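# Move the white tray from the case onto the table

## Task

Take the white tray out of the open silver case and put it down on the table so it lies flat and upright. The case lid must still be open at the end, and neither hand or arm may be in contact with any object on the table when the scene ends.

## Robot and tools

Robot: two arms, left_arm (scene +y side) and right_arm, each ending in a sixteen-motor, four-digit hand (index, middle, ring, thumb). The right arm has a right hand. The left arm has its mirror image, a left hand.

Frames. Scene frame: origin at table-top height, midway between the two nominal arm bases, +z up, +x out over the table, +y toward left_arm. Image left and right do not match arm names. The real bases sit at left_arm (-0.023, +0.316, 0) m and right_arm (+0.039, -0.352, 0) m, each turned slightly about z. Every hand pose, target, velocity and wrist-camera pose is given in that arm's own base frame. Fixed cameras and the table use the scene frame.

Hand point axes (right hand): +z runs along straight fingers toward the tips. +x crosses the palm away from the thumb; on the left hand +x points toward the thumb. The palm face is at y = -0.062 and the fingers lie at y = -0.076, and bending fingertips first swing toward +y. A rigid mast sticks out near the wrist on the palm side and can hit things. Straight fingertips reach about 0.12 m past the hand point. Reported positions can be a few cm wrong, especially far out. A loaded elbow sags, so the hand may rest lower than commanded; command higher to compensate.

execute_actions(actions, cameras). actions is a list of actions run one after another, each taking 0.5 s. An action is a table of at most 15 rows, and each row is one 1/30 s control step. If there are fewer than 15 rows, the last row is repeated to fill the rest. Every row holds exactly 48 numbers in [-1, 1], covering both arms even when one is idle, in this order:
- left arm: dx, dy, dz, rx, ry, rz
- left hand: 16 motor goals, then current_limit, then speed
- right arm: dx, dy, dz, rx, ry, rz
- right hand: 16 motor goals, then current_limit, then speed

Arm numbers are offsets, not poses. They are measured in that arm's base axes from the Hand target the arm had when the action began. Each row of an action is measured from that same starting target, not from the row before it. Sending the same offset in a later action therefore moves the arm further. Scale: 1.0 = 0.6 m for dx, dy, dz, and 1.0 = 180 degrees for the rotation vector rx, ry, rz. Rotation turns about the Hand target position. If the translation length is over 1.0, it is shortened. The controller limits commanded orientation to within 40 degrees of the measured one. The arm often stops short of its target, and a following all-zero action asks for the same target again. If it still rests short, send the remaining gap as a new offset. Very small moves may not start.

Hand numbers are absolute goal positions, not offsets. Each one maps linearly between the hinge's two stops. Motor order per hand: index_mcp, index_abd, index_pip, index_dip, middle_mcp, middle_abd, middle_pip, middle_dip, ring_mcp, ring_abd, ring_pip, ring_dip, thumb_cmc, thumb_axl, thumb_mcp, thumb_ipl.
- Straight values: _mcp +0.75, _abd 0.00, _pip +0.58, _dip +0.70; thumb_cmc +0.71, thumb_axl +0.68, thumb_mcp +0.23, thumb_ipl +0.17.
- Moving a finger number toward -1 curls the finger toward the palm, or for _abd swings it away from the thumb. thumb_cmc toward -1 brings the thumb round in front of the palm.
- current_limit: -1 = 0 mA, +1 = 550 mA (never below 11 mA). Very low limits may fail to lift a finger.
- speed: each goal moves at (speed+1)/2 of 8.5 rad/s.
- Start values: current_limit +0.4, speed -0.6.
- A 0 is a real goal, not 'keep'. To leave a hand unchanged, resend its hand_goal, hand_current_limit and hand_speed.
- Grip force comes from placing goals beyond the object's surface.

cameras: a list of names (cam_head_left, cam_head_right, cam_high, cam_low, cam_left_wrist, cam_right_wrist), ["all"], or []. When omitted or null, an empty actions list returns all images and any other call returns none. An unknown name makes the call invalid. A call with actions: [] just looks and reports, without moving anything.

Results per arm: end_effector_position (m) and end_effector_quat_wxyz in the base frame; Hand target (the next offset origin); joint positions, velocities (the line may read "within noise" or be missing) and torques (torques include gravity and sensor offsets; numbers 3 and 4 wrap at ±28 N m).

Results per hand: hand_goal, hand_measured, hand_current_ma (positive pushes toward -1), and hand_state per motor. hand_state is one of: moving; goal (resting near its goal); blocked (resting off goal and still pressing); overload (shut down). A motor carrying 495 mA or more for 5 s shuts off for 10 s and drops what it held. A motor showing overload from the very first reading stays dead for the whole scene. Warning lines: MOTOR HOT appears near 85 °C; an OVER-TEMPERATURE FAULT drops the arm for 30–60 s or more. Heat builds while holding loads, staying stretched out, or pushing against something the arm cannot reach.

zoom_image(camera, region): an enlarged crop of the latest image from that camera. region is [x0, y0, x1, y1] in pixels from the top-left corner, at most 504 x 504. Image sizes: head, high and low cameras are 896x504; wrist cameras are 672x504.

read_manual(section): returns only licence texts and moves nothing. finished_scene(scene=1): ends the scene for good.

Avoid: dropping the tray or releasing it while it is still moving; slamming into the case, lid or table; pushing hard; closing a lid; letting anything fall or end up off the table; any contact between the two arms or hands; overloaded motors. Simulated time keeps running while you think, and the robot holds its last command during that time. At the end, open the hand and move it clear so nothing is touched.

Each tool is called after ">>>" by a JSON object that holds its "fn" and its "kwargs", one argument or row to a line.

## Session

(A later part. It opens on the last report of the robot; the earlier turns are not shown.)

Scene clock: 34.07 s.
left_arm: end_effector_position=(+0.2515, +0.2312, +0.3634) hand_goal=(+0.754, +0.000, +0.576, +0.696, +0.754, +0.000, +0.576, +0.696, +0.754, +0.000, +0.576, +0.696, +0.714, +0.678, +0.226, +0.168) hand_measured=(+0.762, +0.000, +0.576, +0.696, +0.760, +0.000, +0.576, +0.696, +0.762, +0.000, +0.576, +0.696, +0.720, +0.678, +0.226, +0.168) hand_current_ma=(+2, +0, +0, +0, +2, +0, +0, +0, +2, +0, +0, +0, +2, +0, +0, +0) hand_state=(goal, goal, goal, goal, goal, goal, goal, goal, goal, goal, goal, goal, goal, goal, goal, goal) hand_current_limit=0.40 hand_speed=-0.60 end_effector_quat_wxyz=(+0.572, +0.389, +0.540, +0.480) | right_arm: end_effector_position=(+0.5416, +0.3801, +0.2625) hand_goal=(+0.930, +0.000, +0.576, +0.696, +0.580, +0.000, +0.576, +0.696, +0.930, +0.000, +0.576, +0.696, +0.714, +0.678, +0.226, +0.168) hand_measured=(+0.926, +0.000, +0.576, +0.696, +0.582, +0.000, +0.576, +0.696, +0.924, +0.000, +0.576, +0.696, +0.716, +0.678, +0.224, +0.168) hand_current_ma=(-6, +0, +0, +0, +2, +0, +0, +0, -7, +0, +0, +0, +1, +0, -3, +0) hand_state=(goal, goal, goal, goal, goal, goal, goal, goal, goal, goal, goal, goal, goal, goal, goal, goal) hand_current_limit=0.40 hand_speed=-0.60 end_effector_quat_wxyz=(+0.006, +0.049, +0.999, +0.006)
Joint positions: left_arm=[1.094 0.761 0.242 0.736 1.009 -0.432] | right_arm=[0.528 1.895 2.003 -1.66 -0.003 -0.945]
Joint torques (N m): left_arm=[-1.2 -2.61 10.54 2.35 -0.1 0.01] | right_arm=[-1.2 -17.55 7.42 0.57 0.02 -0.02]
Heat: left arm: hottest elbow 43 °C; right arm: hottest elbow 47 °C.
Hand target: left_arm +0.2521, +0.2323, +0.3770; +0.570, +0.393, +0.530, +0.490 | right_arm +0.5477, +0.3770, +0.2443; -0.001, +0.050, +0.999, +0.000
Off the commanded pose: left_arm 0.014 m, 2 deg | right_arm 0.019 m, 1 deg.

>>> {"fn": "execute_actions", "kwargs": {
  "actions": [
    [[0,0,0,0,0,0,0.754,0,0.576,0.696,0.754,0,0.576,0.696,0.754,0,0.576,0.696,0.714,0.678,0.226,0.168,0.4,-0.6, 0,0,-0.009,0,0,0,0.93,0,0.576,0.696,0.58,0,0.576,0.696,0.93,0,0.576,0.696,0.714,0.678,0.226,0.168,0.4,-0.6]]
  ],
  "cameras": ["cam_high", "cam_right_wrist", "cam_low"]
}}

>>> {"fn": "zoom_image", "kwargs": {
  "camera": "cam_low",
  "region": [455, 215, 515, 260]
}}

>>> {"fn": "zoom_image", "kwargs": {
  "camera": "cam_right_wrist",
  "region": [210, 40, 400, 180]
}}

>>> {"fn": "zoom_image", "kwargs": {
  "camera": "cam_high",
  "region": [400, 260, 470, 320]
}}

Scene clock: 34.97 s.
left_arm: end_effector_position=(+0.2515, +0.2312, +0.3634) hand_goal=(+0.754, +0.000, +0.576, +0.696, +0.754, +0.000, +0.576, +0.696, +0.754, +0.000, +0.576, +0.696, +0.714, +0.678, +0.226, +0.168) hand_measured=(+0.762, +0.000, +0.576, +0.696, +0.760, +0.000, +0.576, +0.696, +0.762, +0.000, +0.576, +0.696, +0.720, +0.678, +0.226, +0.168) hand_current_ma=(+2, +0, +0, +0, +2, +0, +0, +0, +2, +0, +0, +0, +2, +0, +0, +0) hand_state=(goal, goal, goal, goal, goal, goal, goal, goal, goal, goal, goal, goal, goal, goal, goal, goal) hand_current_limit=0.40 hand_speed=-0.60 end_effector_quat_wxyz=(+0.572, +0.389, +0.540, +0.480) | right_arm: end_effector_position=(+0.5420, +0.3803, +0.2566) hand_goal=(+0.930, +0.000, +0.576, +0.696, +0.580, +0.000, +0.576, +0.696, +0.930, +0.000, +0.576, +0.696, +0.714, +0.678, +0.226, +0.168) hand_measured=(+0.926, +0.000, +0.576, +0.696, +0.582, +0.000, +0.576, +0.696, +0.924, +0.000, +0.576, +0.696, +0.716, +0.678, +0.224, +0.168) hand_current_ma=(-6, +0, +0, +0, +2, +0, +0, +0, -7, +0, +0, +0, +1, +0, -3, +0) hand_state=(goal, goal, goal, goal, goal, goal, goal, goal, goal, goal, goal, goal, goal, goal, goal, goal) hand_current_limit=0.40 hand_speed=-0.60 end_effector_quat_wxyz=(+0.006, +0.049, +0.999, +0.006)
Joint positions: left_arm=[1.094 0.761 0.242 0.736 1.009 -0.432] | right_arm=[0.528 1.895 1.987 -1.645 -0.003 -0.945]
Joint torques (N m): left_arm=[-1.03 -2.55 10.52 2.39 -0.09 0.01] | right_arm=[-1.03 -17.73 7.45 0.59 0.02 -0.01]
Heat: left arm: hottest elbow 43 °C; right arm: hottest elbow 47 °C.
Hand target: left_arm +0.2521, +0.2323, +0.3770; +0.570, +0.393, +0.530, +0.490 | right_arm +0.5477, +0.3771, +0.2390; -0.001, +0.050, +0.999, +0.000
Off the commanded pose: left_arm 0.014 m, 2 deg | right_arm 0.019 m, 1 deg.
camera_calibration:
cam_right_wrist: T_world_to_cam=[[0.843859, 0.536518, 0.00719089, -0.631448], [0.352931, -0.5651, 0.745722, -0.218291], [0.404156, -0.626746, -0.666219, 0.31138], [0, 0, 0, 1]] pos_world=[0.484048, 0.410583, 0.374772]
Images, in order (width x height): cam_high 896x504, cam_low 896x504, cam_right_wrist 672x504.

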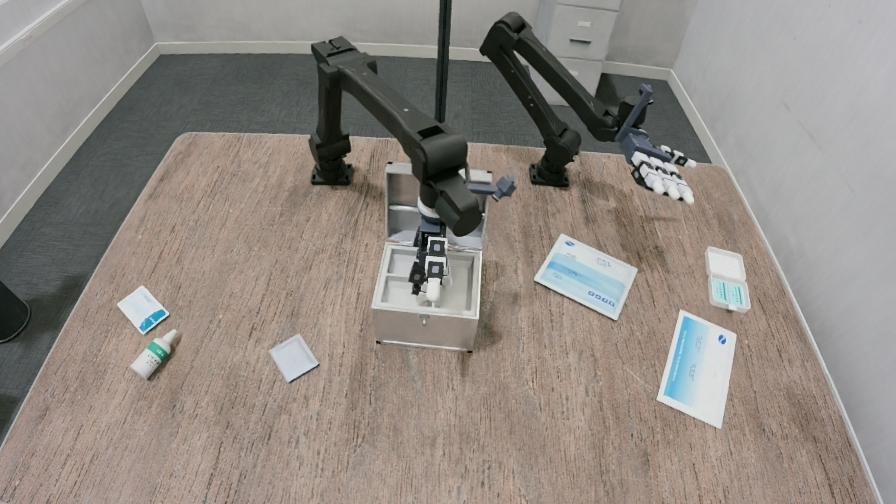

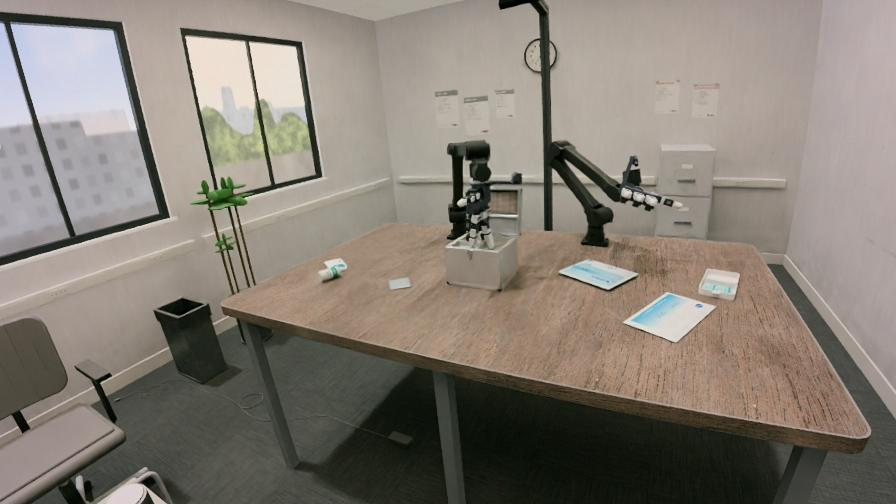

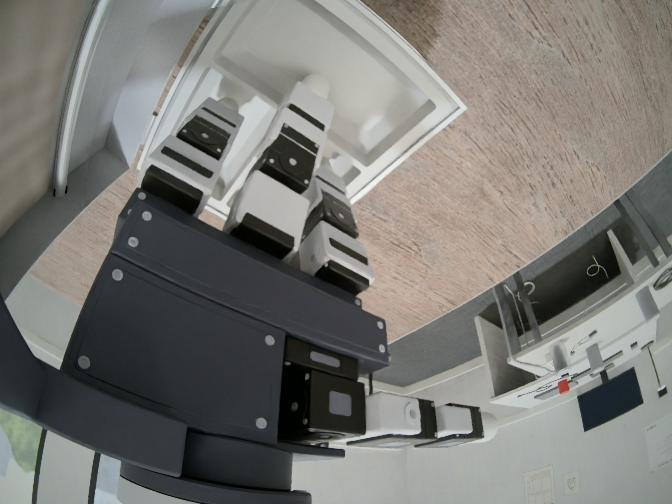

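Scaled by 8.400 from the camera's 896x504 image, which has a finer 1280x720 frame.

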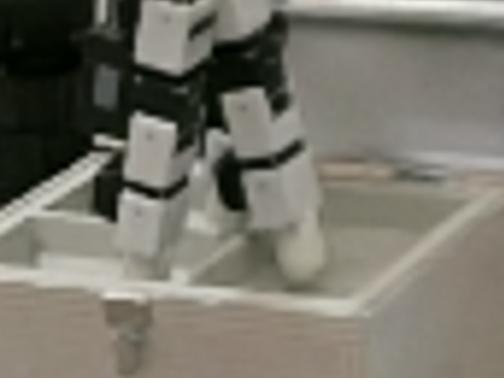

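Scaled by 2.653 from the camera's 672x504 image, which has a finer 960x720 frame.

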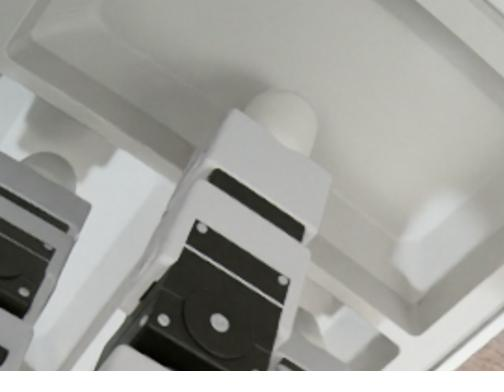

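Scaled by 7.200 from the camera's 896x504 image, which has a finer 1280x720 frame.

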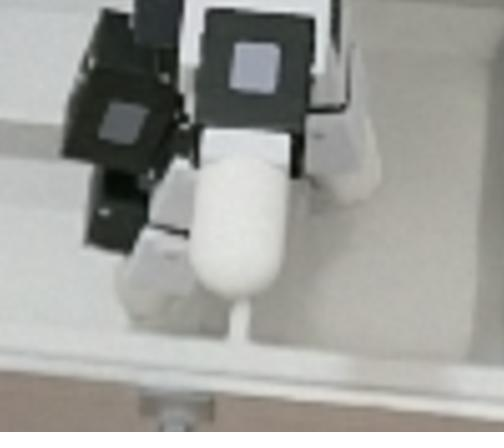

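>>> {"fn": "execute_actions", "kwargs": {
  "actions": [
    [[0,0,0,0,0,0,0.754,0,0.576,0.696,0.754,0,0.576,0.696,0.754,0,0.576,0.696,0.714,0.678,0.226,0.168,0.4,-0.6, 0,0,-0.009,0,0,0,0.93,0,0.576,0.696,0.58,0,0.576,0.696,0.93,0,0.576,0.696,0.714,0.678,0.226,0.168,0.4,-0.6]]
  ],
  "cameras": ["cam_high", "cam_right_wrist", "cam_low"]
}}

>>> {"fn": "zoom_image", "kwargs": {
  "camera": "cam_low",
  "region": [455, 215, 515, 260]
}}

>>> {"fn": "zoom_image", "kwargs": {
  "camera": "cam_right_wrist",
  "region": [210, 40, 400, 180]
}}

>>> {"fn": "zoom_image", "kwargs": {
  "camera": "cam_high",
  "region": [400, 260, 470, 320]
}}

Scene clock: 35.97 s.
left_arm: end_effector_position=(+0.2515, +0.2312, +0.3634) hand_goal=(+0.754, +0.000, +0.576, +0.696, +0.754, +0.000, +0.576, +0.696, +0.754, +0.000, +0.576, +0.696, +0.714, +0.678, +0.226, +0.168) hand_measured=(+0.762, +0.000, +0.576, +0.696, +0.760, +0.000, +0.576, +0.696, +0.762, +0.000, +0.576, +0.696, +0.720, +0.678, +0.226, +0.168) hand_current_ma=(+2, +0, +0, +0, +2, +0, +0, +0, +2, +0, +0, +0, +2, +0, +0, +0) hand_state=(goal, goal, goal, goal, goal, goal, goal, goal, goal, goal, goal, goal, goal, goal, goal, goal) hand_current_limit=0.40 hand_speed=-0.60 end_effector_quat_wxyz=(+0.572, +0.389, +0.540, +0.480) | right_arm: end_effector_position=(+0.5422, +0.3805, +0.2508) hand_goal=(+0.930, +0.000, +0.576, +0.696, +0.580, +0.000, +0.576, +0.696, +0.930, +0.000, +0.576, +0.696, +0.714, +0.678, +0.226, +0.168) hand_measured=(+0.926, +0.000, +0.576, +0.696, +0.582, +0.000, +0.576, +0.696, +0.924, +0.000, +0.576, +0.696, +0.716, +0.678, +0.224, +0.168) hand_current_ma=(-6, +0, +0, +0, +2, +0, +0, +0, -7, +0, +0, +0, +1, +0, -3, +0) hand_state=(goal, goal, goal, goal, goal, goal, goal, goal, goal, goal, goal, goal, goal, goal, goal, goal) hand_current_limit=0.40 hand_speed=-0.60 end_effector_quat_wxyz=(+0.006, +0.049, +0.999, +0.006)
Joint positions: left_arm=[1.094 0.761 0.242 0.736 1.009 -0.432] | right_arm=[0.528 1.895 1.972 -1.631 -0.003 -0.945]
Joint torques (N m): left_arm=[-1.14 -2.61 10.54 2.37 -0.09 0.01] | right_arm=[-1.03 -17.9 7.46 0.57 0.04 -0.03]
Heat: left arm: hottest elbow 44 °C; right arm: hottest elbow 47 °C.
Hand target: left_arm +0.2521, +0.2323, +0.3770; +0.570, +0.393, +0.530, +0.490 | right_arm +0.5477, +0.3771, +0.2336; -0.001, +0.050, +0.999, +0.000
Off the commanded pose: left_arm 0.014 m, 2 deg | right_arm 0.018 m, 1 deg.
camera_calibration:
cam_right_wrist: T_world_to_cam=[[0.84387, 0.536508, 0.0064634, -0.631498], [0.353396, -0.564839, 0.7457, -0.214207], [0.403725, -0.62699, -0.666251, 0.307774], [0, 0, 0, 1]] pos_world=[0.484347, 0.410782, 0.368871]
Images, in order (width x height): cam_high 896x504, cam_low 896x504, cam_right_wrist 672x504.

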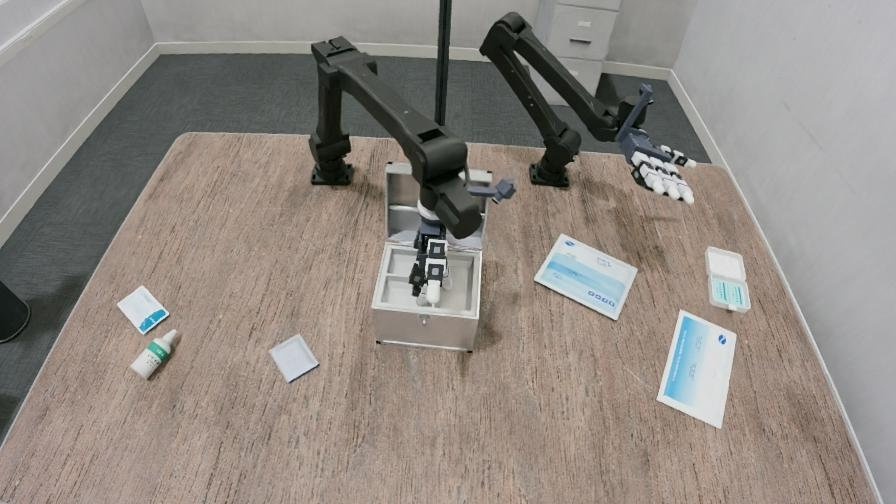

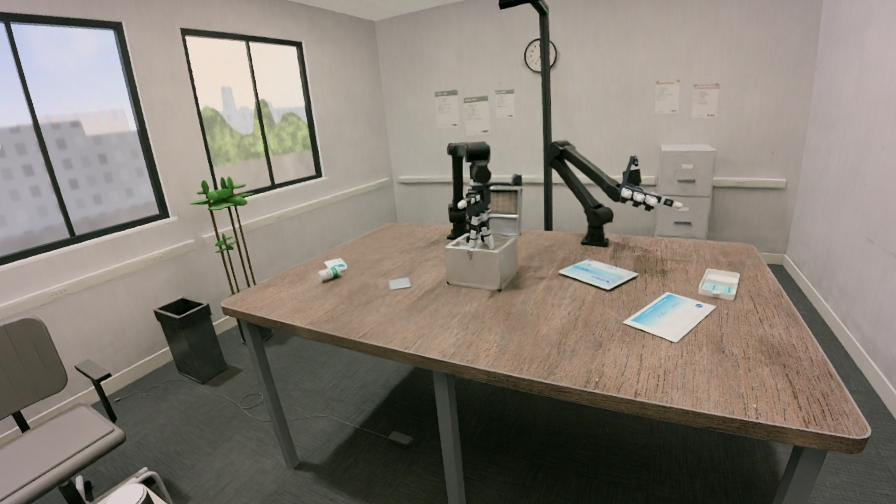

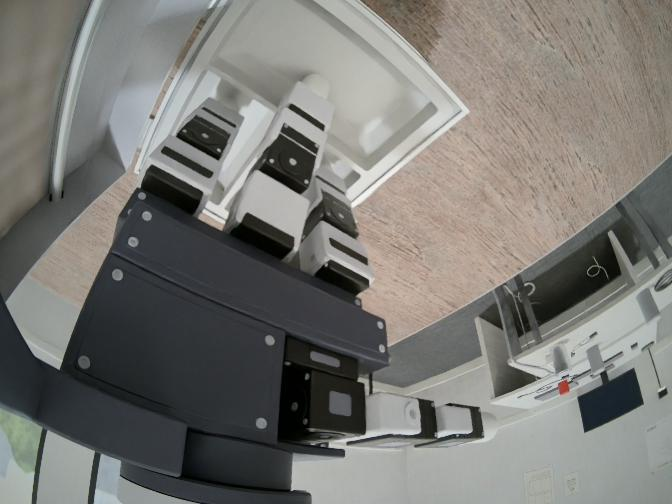

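Scaled by 8.400 from the camera's 896x504 image, which has a finer 1280x720 frame.

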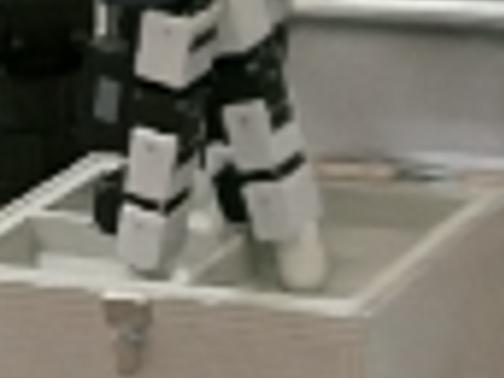

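Scaled by 2.653 from the camera's 672x504 image, which has a finer 960x720 frame.

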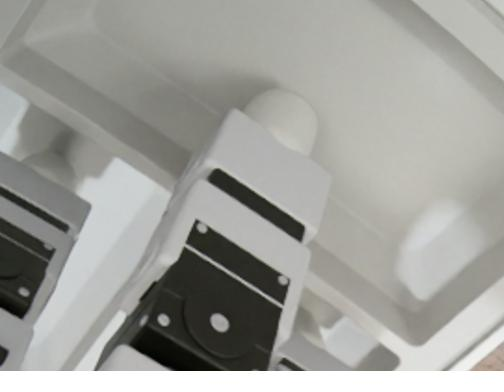

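Scaled by 7.200 from the camera's 896x504 image, which has a finer 1280x720 frame.

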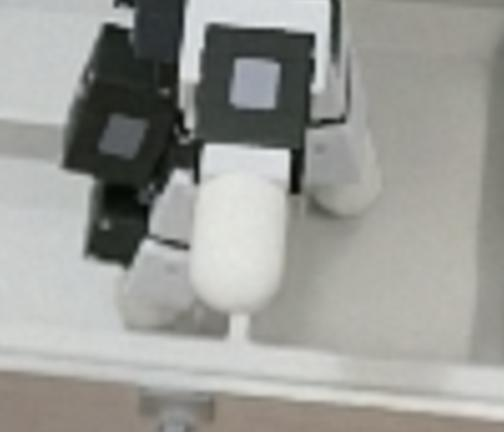

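>>> {"fn": "execute_actions", "kwargs": {
  "actions": [
    [[0,0,0,0,0,0,0.754,0,0.576,0.696,0.754,0,0.576,0.696,0.754,0,0.576,0.696,0.714,0.678,0.226,0.168,0.4,-0.6, 0,0,-0.006,0,0,0,0.93,0,0.576,0.696,0.58,0,0.576,0.696,0.93,0,0.576,0.696,0.714,0.678,0.226,0.168,0.4,-0.6]]
  ],
  "cameras": ["cam_high", "cam_right_wrist", "cam_low"]
}}

>>> {"fn": "zoom_image", "kwargs": {
  "camera": "cam_right_wrist",
  "region": [180, 40, 370, 180]
}}

>>> {"fn": "zoom_image", "kwargs": {
  "camera": "cam_high",
  "region": [400, 260, 470, 320]
}}

Scene clock: 36.80 s.
left_arm: end_effector_position=(+0.2515, +0.2312, +0.3634) hand_goal=(+0.754, +0.000, +0.576, +0.696, +0.754, +0.000, +0.576, +0.696, +0.754, +0.000, +0.576, +0.696, +0.714, +0.678, +0.226, +0.168) hand_measured=(+0.762, +0.000, +0.576, +0.696, +0.760, +0.000, +0.576, +0.696, +0.762, +0.000, +0.576, +0.696, +0.720, +0.678, +0.226, +0.168) hand_current_ma=(+2, +0, +0, +0, +2, +0, +0, +0, +2, +0, +0, +0, +2, +0, +0, +0) hand_state=(goal, goal, goal, goal, goal, goal, goal, goal, goal, goal, goal, goal, goal, goal, goal, goal) hand_current_limit=0.40 hand_speed=-0.60 end_effector_quat_wxyz=(+0.572, +0.389, +0.540, +0.480) | right_arm: end_effector_position=(+0.5424, +0.3806, +0.2474) hand_goal=(+0.930, +0.000, +0.576, +0.696, +0.580, +0.000, +0.576, +0.696, +0.930, +0.000, +0.576, +0.696, +0.714, +0.678, +0.226, +0.168) hand_measured=(+0.926, +0.000, +0.576, +0.696, +0.582, +0.000, +0.576, +0.696, +0.924, +0.000, +0.576, +0.696, +0.716, +0.678, +0.224, +0.168) hand_current_ma=(-5, +0, +0, +0, +2, +0, +0, +0, -7, +0, +0, +0, +1, +0, -3, +0) hand_state=(goal, goal, goal, goal, goal, goal, goal, goal, goal, goal, goal, goal, goal, goal, goal, goal) hand_current_limit=0.40 hand_speed=-0.60 end_effector_quat_wxyz=(+0.006, +0.049, +0.999, +0.006)
Joint positions: left_arm=[1.094 0.761 0.242 0.736 1.009 -0.432] | right_arm=[0.528 1.895 1.963 -1.622 -0.003 -0.945]
Joint torques (N m): left_arm=[-1.2 -2.49 10.52 2.37 -0.09 0.01] | right_arm=[-1.08 -17.79 7.35 0.61 0.01 -0.02]
Heat: left arm: hottest elbow 44 °C; right arm: hottest elbow 47 °C.
Hand target: left_arm +0.2521, +0.2323, +0.3770; +0.570, +0.393, +0.530, +0.490 | right_arm +0.5477, +0.3771, +0.2300; -0.001, +0.050, +0.999, +0.000
Off the commanded pose: left_arm 0.014 m, 2 deg | right_arm 0.019 m, 1 deg.
camera_calibration:
cam_right_wrist: T_world_to_cam=[[0.84387, 0.536508, 0.0064634, -0.631783], [0.353396, -0.564839, 0.7457, -0.211796], [0.403725, -0.62699, -0.666251, 0.305517], [0, 0, 0, 1]] pos_world=[0.484647, 0.410882, 0.365571]
Images, in order (width x height): cam_high 896x504, cam_low 896x504, cam_right_wrist 672x504.

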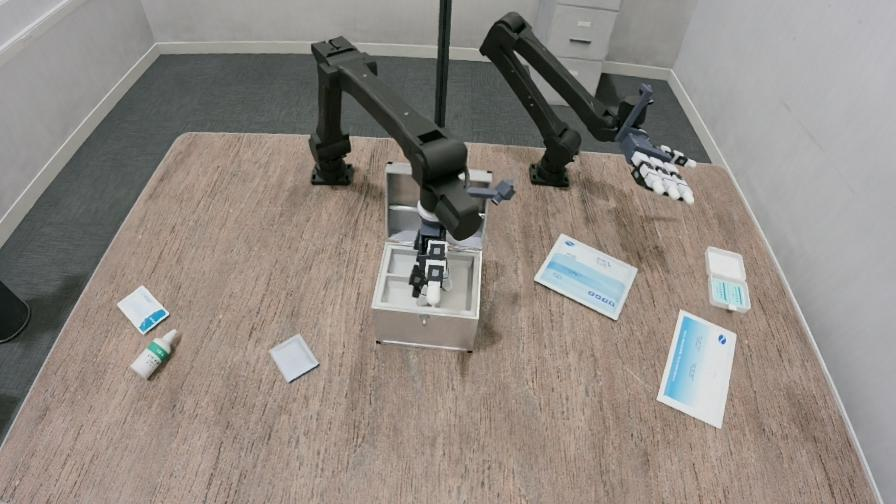

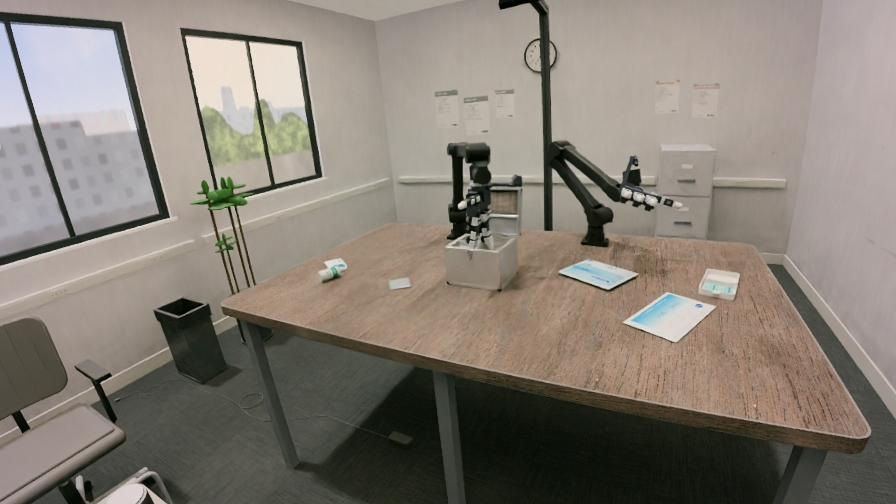

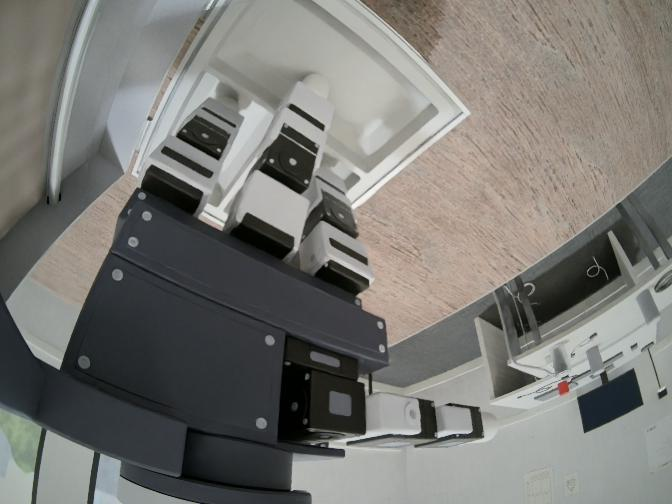

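Scaled by 2.653 from the camera's 672x504 image, which has a finer 960x720 frame.

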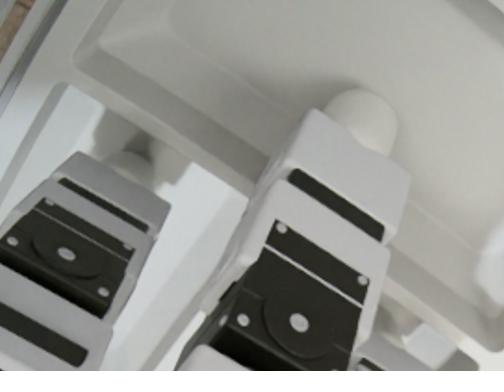

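Scaled by 7.200 from the camera's 896x504 image, which has a finer 1280x720 frame.

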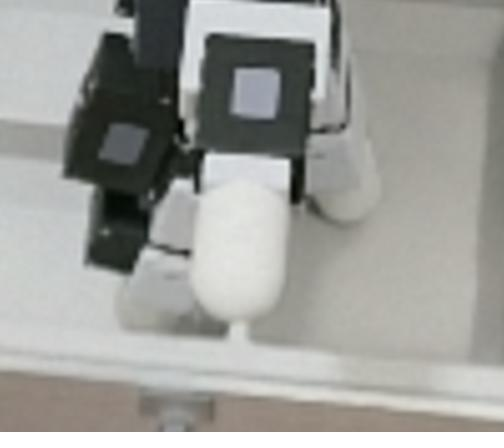

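>>> {"fn": "execute_actions", "kwargs": {
  "actions": [
    [[0,0,0,0,0,0,0.754,0,0.576,0.696,0.754,0,0.576,0.696,0.754,0,0.576,0.696,0.714,0.678,0.226,0.168,0.4,-0.6, 0,0,0,0,0,0,0.86,0,0.576,0.696,0.65,0,0.576,0.696,0.86,0,0.576,0.696,0.714,0.678,0.226,0.168,0.4,-0.85]]
  ],
  "cameras": ["cam_high", "cam_right_wrist", "cam_low"]
}}

>>> {"fn": "zoom_image", "kwargs": {
  "camera": "cam_right_wrist",
  "region": [180, 40, 370, 180]
}}

>>> {"fn": "zoom_image", "kwargs": {
  "camera": "cam_high",
  "region": [400, 260, 470, 320]
}}

Scene clock: 37.90 s.
left_arm: end_effector_position=(+0.2515, +0.2312, +0.3634) hand_goal=(+0.754, +0.000, +0.576, +0.696, +0.754, +0.000, +0.576, +0.696, +0.754, +0.000, +0.576, +0.696, +0.714, +0.678, +0.226, +0.168) hand_measured=(+0.762, +0.000, +0.576, +0.696, +0.760, +0.000, +0.576, +0.696, +0.762, +0.000, +0.576, +0.696, +0.720, +0.678, +0.226, +0.168) hand_current_ma=(+2, +0, +0, +0, +2, +0, +0, +0, +2, +0, +0, +0, +2, +0, +0, +0) hand_state=(goal, goal, goal, goal, goal, goal, goal, goal, goal, goal, goal, goal, goal, goal, goal, goal) hand_current_limit=0.40 hand_speed=-0.60 end_effector_quat_wxyz=(+0.572, +0.389, +0.540, +0.480) | right_arm: end_effector_position=(+0.5429, +0.3799, +0.2473) hand_goal=(+0.860, +0.000, +0.576, +0.696, +0.650, +0.000, +0.576, +0.696, +0.860, +0.000, +0.576, +0.696, +0.714, +0.678, +0.226, +0.168) hand_measured=(+0.896, +0.000, +0.588, +0.700, +0.624, +0.000, +0.572, +0.694, +0.860, +0.000, +0.576, +0.696, +0.716, +0.678, +0.224, +0.168) hand_current_ma=(+88, +0, +16, +5, -53, +0, -4, -1, +0, +0, +0, +0, +1, +0, -3, +0) hand_state=(blocked, goal, goal, goal, blocked, goal, goal, goal, goal, goal, goal, goal, goal, goal, goal, goal) hand_current_limit=0.40 hand_speed=-0.85 end_effector_quat_wxyz=(+0.007, +0.049, +0.999, +0.005)
Joint positions: left_arm=[1.094 0.761 0.242 0.736 1.009 -0.432] | right_arm=[0.527 1.895 1.963 -1.622 0 -0.945]
Joint torques (N m): left_arm=[-1.14 -2.61 10.5 2.36 -0.09 0.02] | right_arm=[-0.85 -17.79 7.38 0.64 -0.11 -0.02]
Heat: left arm: hottest elbow 44 °C; right arm: hottest elbow 47 °C.
Hand target: left_arm +0.2521, +0.2323, +0.3770; +0.570, +0.393, +0.530, +0.490 | right_arm +0.5478, +0.3770, +0.2300; -0.001, +0.050, +0.999, +0.000
Off the commanded pose: left_arm 0.014 m, 2 deg | right_arm 0.018 m, 1 deg.
camera_calibration:
cam_right_wrist: T_world_to_cam=[[0.844075, 0.536187, 0.00639343, -0.631731], [0.351987, -0.56302, 0.747739, -0.212627], [0.404528, -0.628897, -0.663962, 0.304598], [0, 0, 0, 1]] pos_world=[0.484852, 0.410574, 0.36527]
Images, in order (width x height): cam_high 896x504, cam_low 896x504, cam_right_wrist 672x504.

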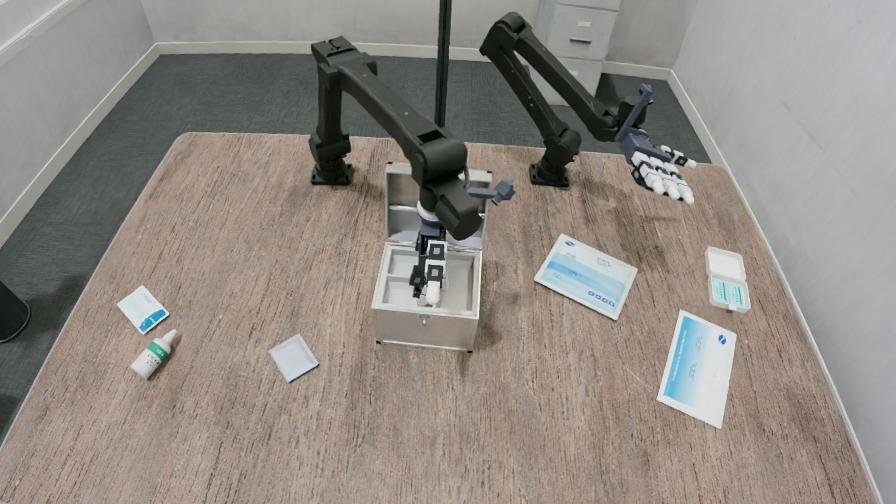

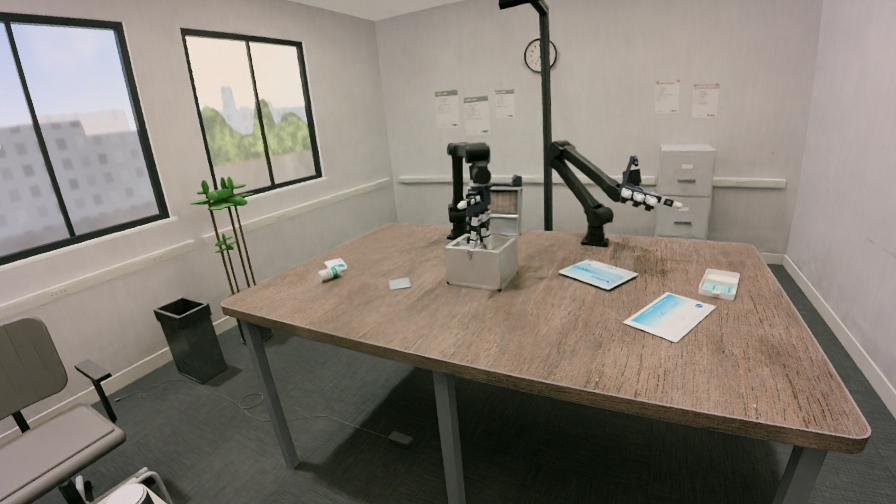

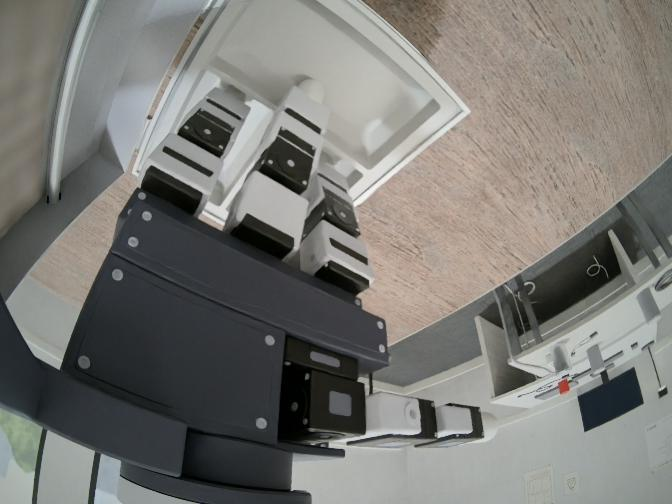

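Scaled by 2.653 from the camera's 672x504 image, which has a finer 960x720 frame.

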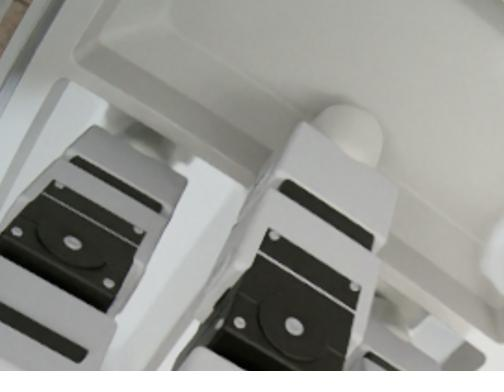

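Scaled by 7.200 from the camera's 896x504 image, which has a finer 1280x720 frame.

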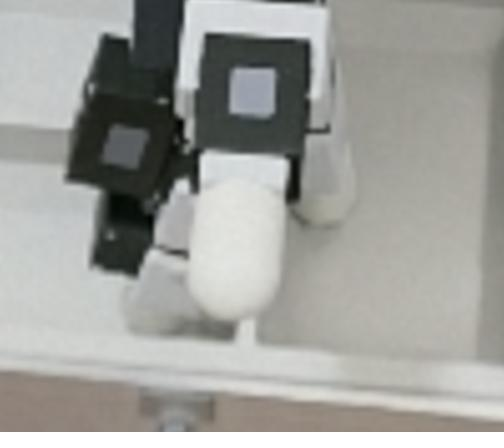

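>>> {"fn": "execute_actions", "kwargs": {
  "actions": [
    [[0,0,0,0,0,0,0.754,0,0.576,0.696,0.754,0,0.576,0.696,0.754,0,0.576,0.696,0.714,0.678,0.226,0.168,0.4,-0.6, 0,0,0,0,0,0,0.83,0,0.576,0.696,0.69,0,0.576,0.696,0.80,0,0.576,0.696,0.714,0.678,0.226,0.168,0.4,-0.85]]
  ],
  "cameras": ["cam_high", "cam_right_wrist", "cam_low"]
}}

>>> {"fn": "zoom_image", "kwargs": {
  "camera": "cam_right_wrist",
  "region": [180, 40, 370, 180]
}}

>>> {"fn": "zoom_image", "kwargs": {
  "camera": "cam_high",
  "region": [400, 260, 470, 320]
}}

>>> {"fn": "zoom_image", "kwargs": {
  "camera": "cam_low",
  "region": [455, 215, 515, 260]
}}

Scene clock: 39.40 s.
left_arm: end_effector_position=(+0.2515, +0.2312, +0.3634) hand_goal=(+0.754, +0.000, +0.576, +0.696, +0.754, +0.000, +0.576, +0.696, +0.754, +0.000, +0.576, +0.696, +0.714, +0.678, +0.226, +0.168) hand_measured=(+0.762, +0.000, +0.576, +0.696, +0.760, +0.000, +0.576, +0.696, +0.762, +0.000, +0.576, +0.696, +0.720, +0.678, +0.226, +0.168) hand_current_ma=(+2, +0, +0, +0, +2, +0, +0, +0, +2, +0, +0, +0, +2, +0, +0, +0) hand_state=(goal, goal, goal, goal, goal, goal, goal, goal, goal, goal, goal, goal, goal, goal, goal, goal) hand_current_limit=0.40 hand_speed=-0.60 end_effector_quat_wxyz=(+0.572, +0.389, +0.540, +0.480) | right_arm: end_effector_position=(+0.5429, +0.3798, +0.2472) hand_goal=(+0.830, +0.000, +0.576, +0.696, +0.690, +0.000, +0.576, +0.696, +0.800, +0.000, +0.576, +0.696, +0.714, +0.678, +0.226, +0.168) hand_measured=(+0.882, +0.000, +0.592, +0.704, +0.632, +0.000, +0.564, +0.690, +0.834, +0.000, +0.584, +0.700, +0.716, +0.678, +0.224, +0.168) hand_current_ma=(+144, +0, +28, +9, -162, +0, -20, -6, +77, +0, +10, +4, +1, +0, -3, +0) hand_state=(blocked, goal, goal, goal, blocked, goal, goal, goal, blocked, goal, goal, goal, goal, goal, goal, goal) hand_current_limit=0.40 hand_speed=-0.85 end_effector_quat_wxyz=(+0.007, +0.049, +0.999, +0.004)
Joint positions: left_arm=[1.094 0.761 0.242 0.736 1.009 -0.432] | right_arm=[0.527 1.895 1.963 -1.622 0 -0.945]
Joint torques (N m): left_arm=[-1.2 -2.49 10.52 2.37 -0.09 0.01] | right_arm=[-0.97 -17.85 7.35 0.65 -0.13 0]
Heat: left arm: hottest elbow 44 °C; right arm: hottest elbow 47 °C.
Hand target: left_arm +0.2521, +0.2323, +0.3770; +0.570, +0.393, +0.530, +0.490 | right_arm +0.5478, +0.3770, +0.2300; -0.001, +0.050, +0.999, +0.000
Off the commanded pose: left_arm 0.014 m, 2 deg | right_arm 0.018 m, 1 deg.
camera_calibration:
cam_right_wrist: T_world_to_cam=[[0.844106, 0.536139, 0.00631561, -0.631697], [0.35168, -0.562505, 0.748271, -0.21281], [0.40473, -0.629399, -0.663363, 0.304419], [0, 0, 0, 1]] pos_world=[0.484853, 0.410571, 0.36517]
Images, in order (width x height): cam_high 896x504, cam_low 896x504, cam_right_wrist 672x504.

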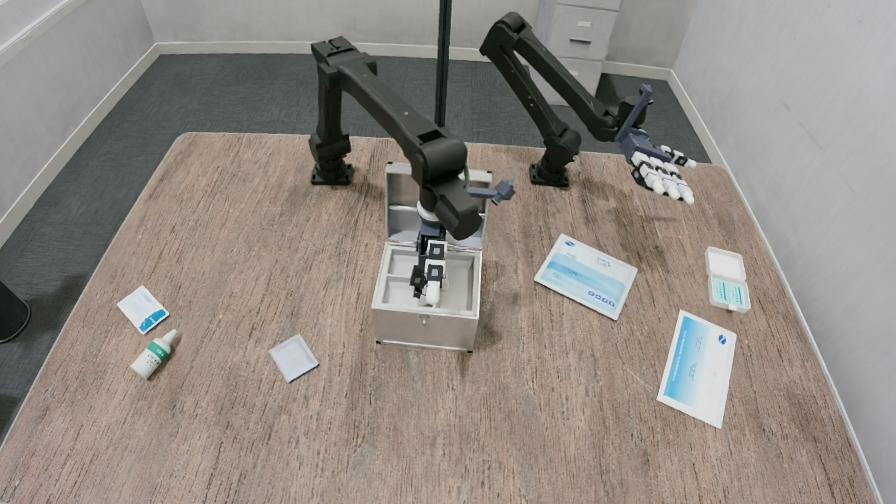

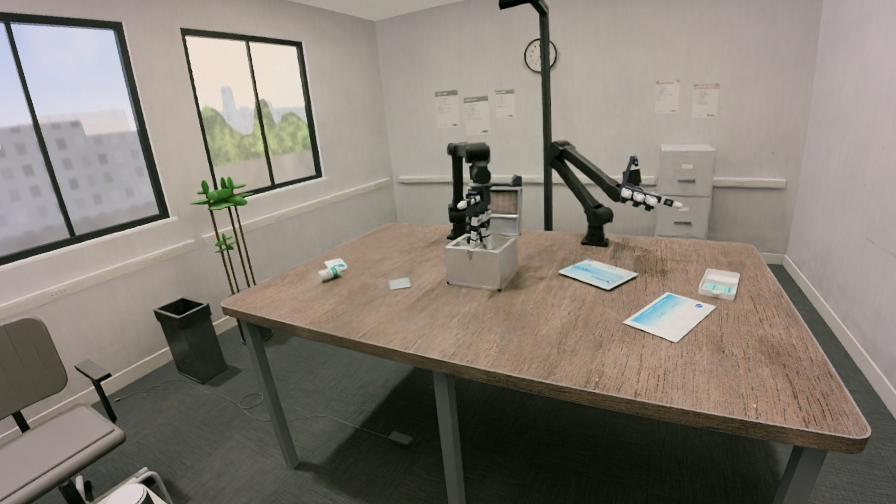

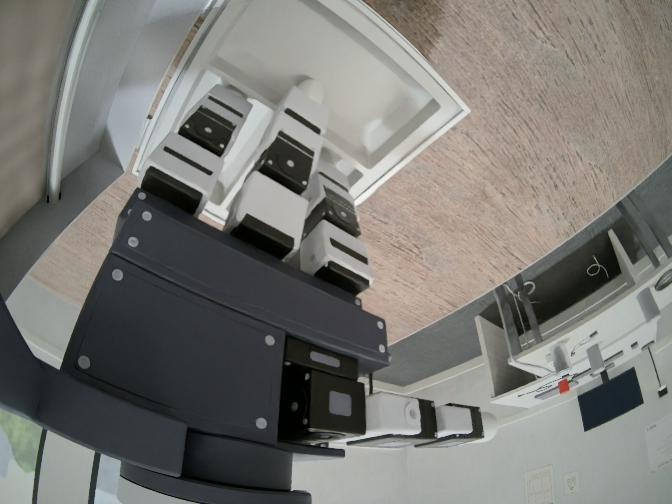

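Scaled by 2.653 from the camera's 672x504 image, which has a finer 960x720 frame.

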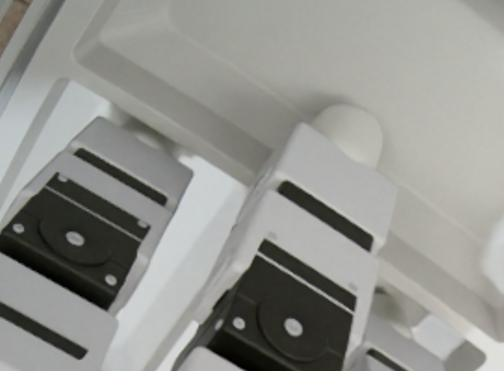

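Scaled by 7.200 from the camera's 896x504 image, which has a finer 1280x720 frame.

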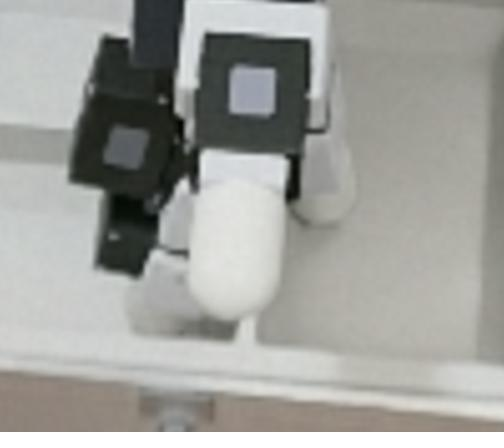

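Scaled by 8.400 from the camera's 896x504 image, which has a finer 1280x720 frame.

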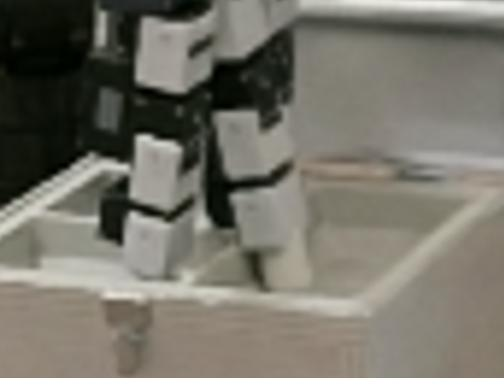

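>>> {"fn": "execute_actions", "kwargs": {
  "actions": [
    [[0,0,0,0,0,0,0.754,0,0.576,0.696,0.754,0,0.576,0.696,0.754,0,0.576,0.696,0.714,0.678,0.226,0.168,0.4,-0.6, 0,0,0,0,0,0,0.80,0,0.576,0.696,0.77,0,0.576,0.696,0.745,0,0.576,0.696,0.714,0.678,0.226,0.168,0.6,-0.85]]
  ],
  "cameras": []
}}

Scene clock: 40.37 s.
left_arm: end_effector_position=(+0.2515, +0.2312, +0.3634) hand_goal=(+0.754, +0.000, +0.576, +0.696, +0.754, +0.000, +0.576, +0.696, +0.754, +0.000, +0.576, +0.696, +0.714, +0.678, +0.226, +0.168) hand_measured=(+0.762, +0.000, +0.576, +0.696, +0.760, +0.000, +0.576, +0.696, +0.762, +0.000, +0.576, +0.696, +0.720, +0.678, +0.226, +0.168) hand_current_ma=(+2, +0, +0, +0, +2, +0, +0, +0, +2, +0, +0, +0, +2, +0, +0, +0) hand_state=(goal, goal, goal, goal, goal, goal, goal, goal, goal, goal, goal, goal, goal, goal, goal, goal) hand_current_limit=0.40 hand_speed=-0.60 end_effector_quat_wxyz=(+0.572, +0.389, +0.540, +0.480) | right_arm: end_effector_position=(+0.5430, +0.3797, +0.2472) hand_goal=(+0.800, +0.000, +0.576, +0.696, +0.770, +0.000, +0.576, +0.696, +0.746, +0.000, +0.576, +0.696, +0.714, +0.678, +0.226, +0.168) hand_measured=(+0.868, +0.000, +0.598, +0.706, +0.644, -0.002, +0.550, +0.686, +0.814, +0.000, +0.594, +0.706, +0.716, +0.678, +0.224, +0.168) hand_current_ma=(+203, +0, +42, +14, -440, -1, -53, -14, +208, +0, +32, +14, +1, +0, -3, +0) hand_state=(blocked, goal, blocked, goal, blocked, goal, blocked, goal, blocked, goal, goal, goal, goal, goal, goal, goal) hand_current_limit=0.60 hand_speed=-0.85 end_effector_quat_wxyz=(+0.007, +0.049, +0.999, +0.004)
Joint positions: left_arm=[1.094 0.761 0.242 0.736 1.009 -0.432] | right_arm=[0.527 1.895 1.963 -1.622 0.001 -0.945]
Joint torques (N m): left_arm=[-1.2 -2.55 10.54 2.36 -0.09 0.01] | right_arm=[-1.14 -17.9 7.36 0.58 -0.18 0]
Heat: left arm: hottest elbow 44 °C; right arm: hottest elbow 47 °C.
Hand target: left_arm +0.2521, +0.2323, +0.3770; +0.570, +0.393, +0.530, +0.490 | right_arm +0.5478, +0.3770, +0.2300; -0.001, +0.050, +0.999, +0.000
Off the commanded pose: left_arm 0.014 m, 2 deg | right_arm 0.018 m, 1 deg.
No camera images: "cameras" was empty.

>>> {"fn": "execute_actions", "kwargs": {
  "actions": [
    [[0,0,0,0,0,0,0.754,0,0.576,0.696,0.754,0,0.576,0.696,0.754,0,0.576,0.696,0.714,0.678,0.226,0.168,0.4,-0.6, 0,0,0.025,0,0,0,0.80,0,0.576,0.696,0.77,0,0.576,0.696,0.745,0,0.576,0.696,0.714,0.678,0.226,0.168,0.6,-0.85]],
    [[0,0,0,0,0,0,0.754,0,0.576,0.696,0.754,0,0.576,0.696,0.754,0,0.576,0.696,0.714,0.678,0.226,0.168,0.4,-0.6, 0,0,0.02,0,0,0,0.80,0,0.576,0.696,0.77,0,0.576,0.696,0.745,0,0.576,0.696,0.714,0.678,0.226,0.168,0.6,-0.85]]
  ],
  "cameras": []
}}

Scene clock: 41.77 s.
left_arm: end_effector_position=(+0.2515, +0.2312, +0.3634) hand_goal=(+0.754, +0.000, +0.576, +0.696, +0.754, +0.000, +0.576, +0.696, +0.754, +0.000, +0.576, +0.696, +0.714, +0.678, +0.226, +0.168) hand_measured=(+0.762, +0.000, +0.576, +0.696, +0.760, +0.000, +0.576, +0.696, +0.762, +0.000, +0.576, +0.696, +0.720, +0.678, +0.226, +0.168) hand_current_ma=(+2, +0, +0, +0, +2, +0, +0, +0, +2, +0, +0, +0, +2, +0, +0, +0) hand_state=(goal, goal, goal, goal, goal, goal, goal, goal, goal, goal, goal, goal, goal, goal, goal, goal) hand_current_limit=0.40 hand_speed=-0.60 end_effector_quat_wxyz=(+0.572, +0.389, +0.540, +0.480) | right_arm: end_effector_position=(+0.5375, +0.3765, +0.2478) hand_goal=(+0.800, +0.000, +0.576, +0.696, +0.770, +0.000, +0.576, +0.696, +0.746, +0.000, +0.576, +0.696, +0.714, +0.678, +0.226, +0.168) hand_measured=(+0.828, +0.004, +0.598, +0.706, +0.652, +0.004, +0.546, +0.686, +0.802, +0.006, +0.594, +0.706, +0.716, +0.678, +0.224, +0.168) hand_current_ma=(+64, +2, +39, +14, -432, +4, -61, -14, +158, +5, +33, +15, +1, +0, -3, +0) hand_state=(blocked, goal, blocked, goal, blocked, goal, blocked, goal, blocked, goal, goal, goal, goal, goal, goal, goal) hand_current_limit=0.60 hand_speed=-0.85 end_effector_quat_wxyz=(-0.003, +0.049, +0.999, -0.003)
Joint positions: left_arm=[1.094 0.761 0.242 0.736 1.009 -0.432] | right_arm=[0.527 1.895 1.969 -1.653 0.001 -0.945]
Joint torques (N m): left_arm=[-1.14 -2.61 10.51 2.35 -0.1 0.01] | right_arm=[-1.14 -17.38 12.27 -0.68 -0.19 -0.01]
Heat: left arm: hottest elbow 44 °C; right arm: hottest elbow 47 °C.
Hand target: left_arm +0.2521, +0.2323, +0.3770; +0.570, +0.393, +0.530, +0.490 | right_arm +0.5478, +0.3770, +0.2570; -0.001, +0.050, +0.999, +0.000
Off the commanded pose: left_arm 0.014 m, 2 deg | right_arm 0.014 m, 0 deg.
No camera images: "cameras" was empty.


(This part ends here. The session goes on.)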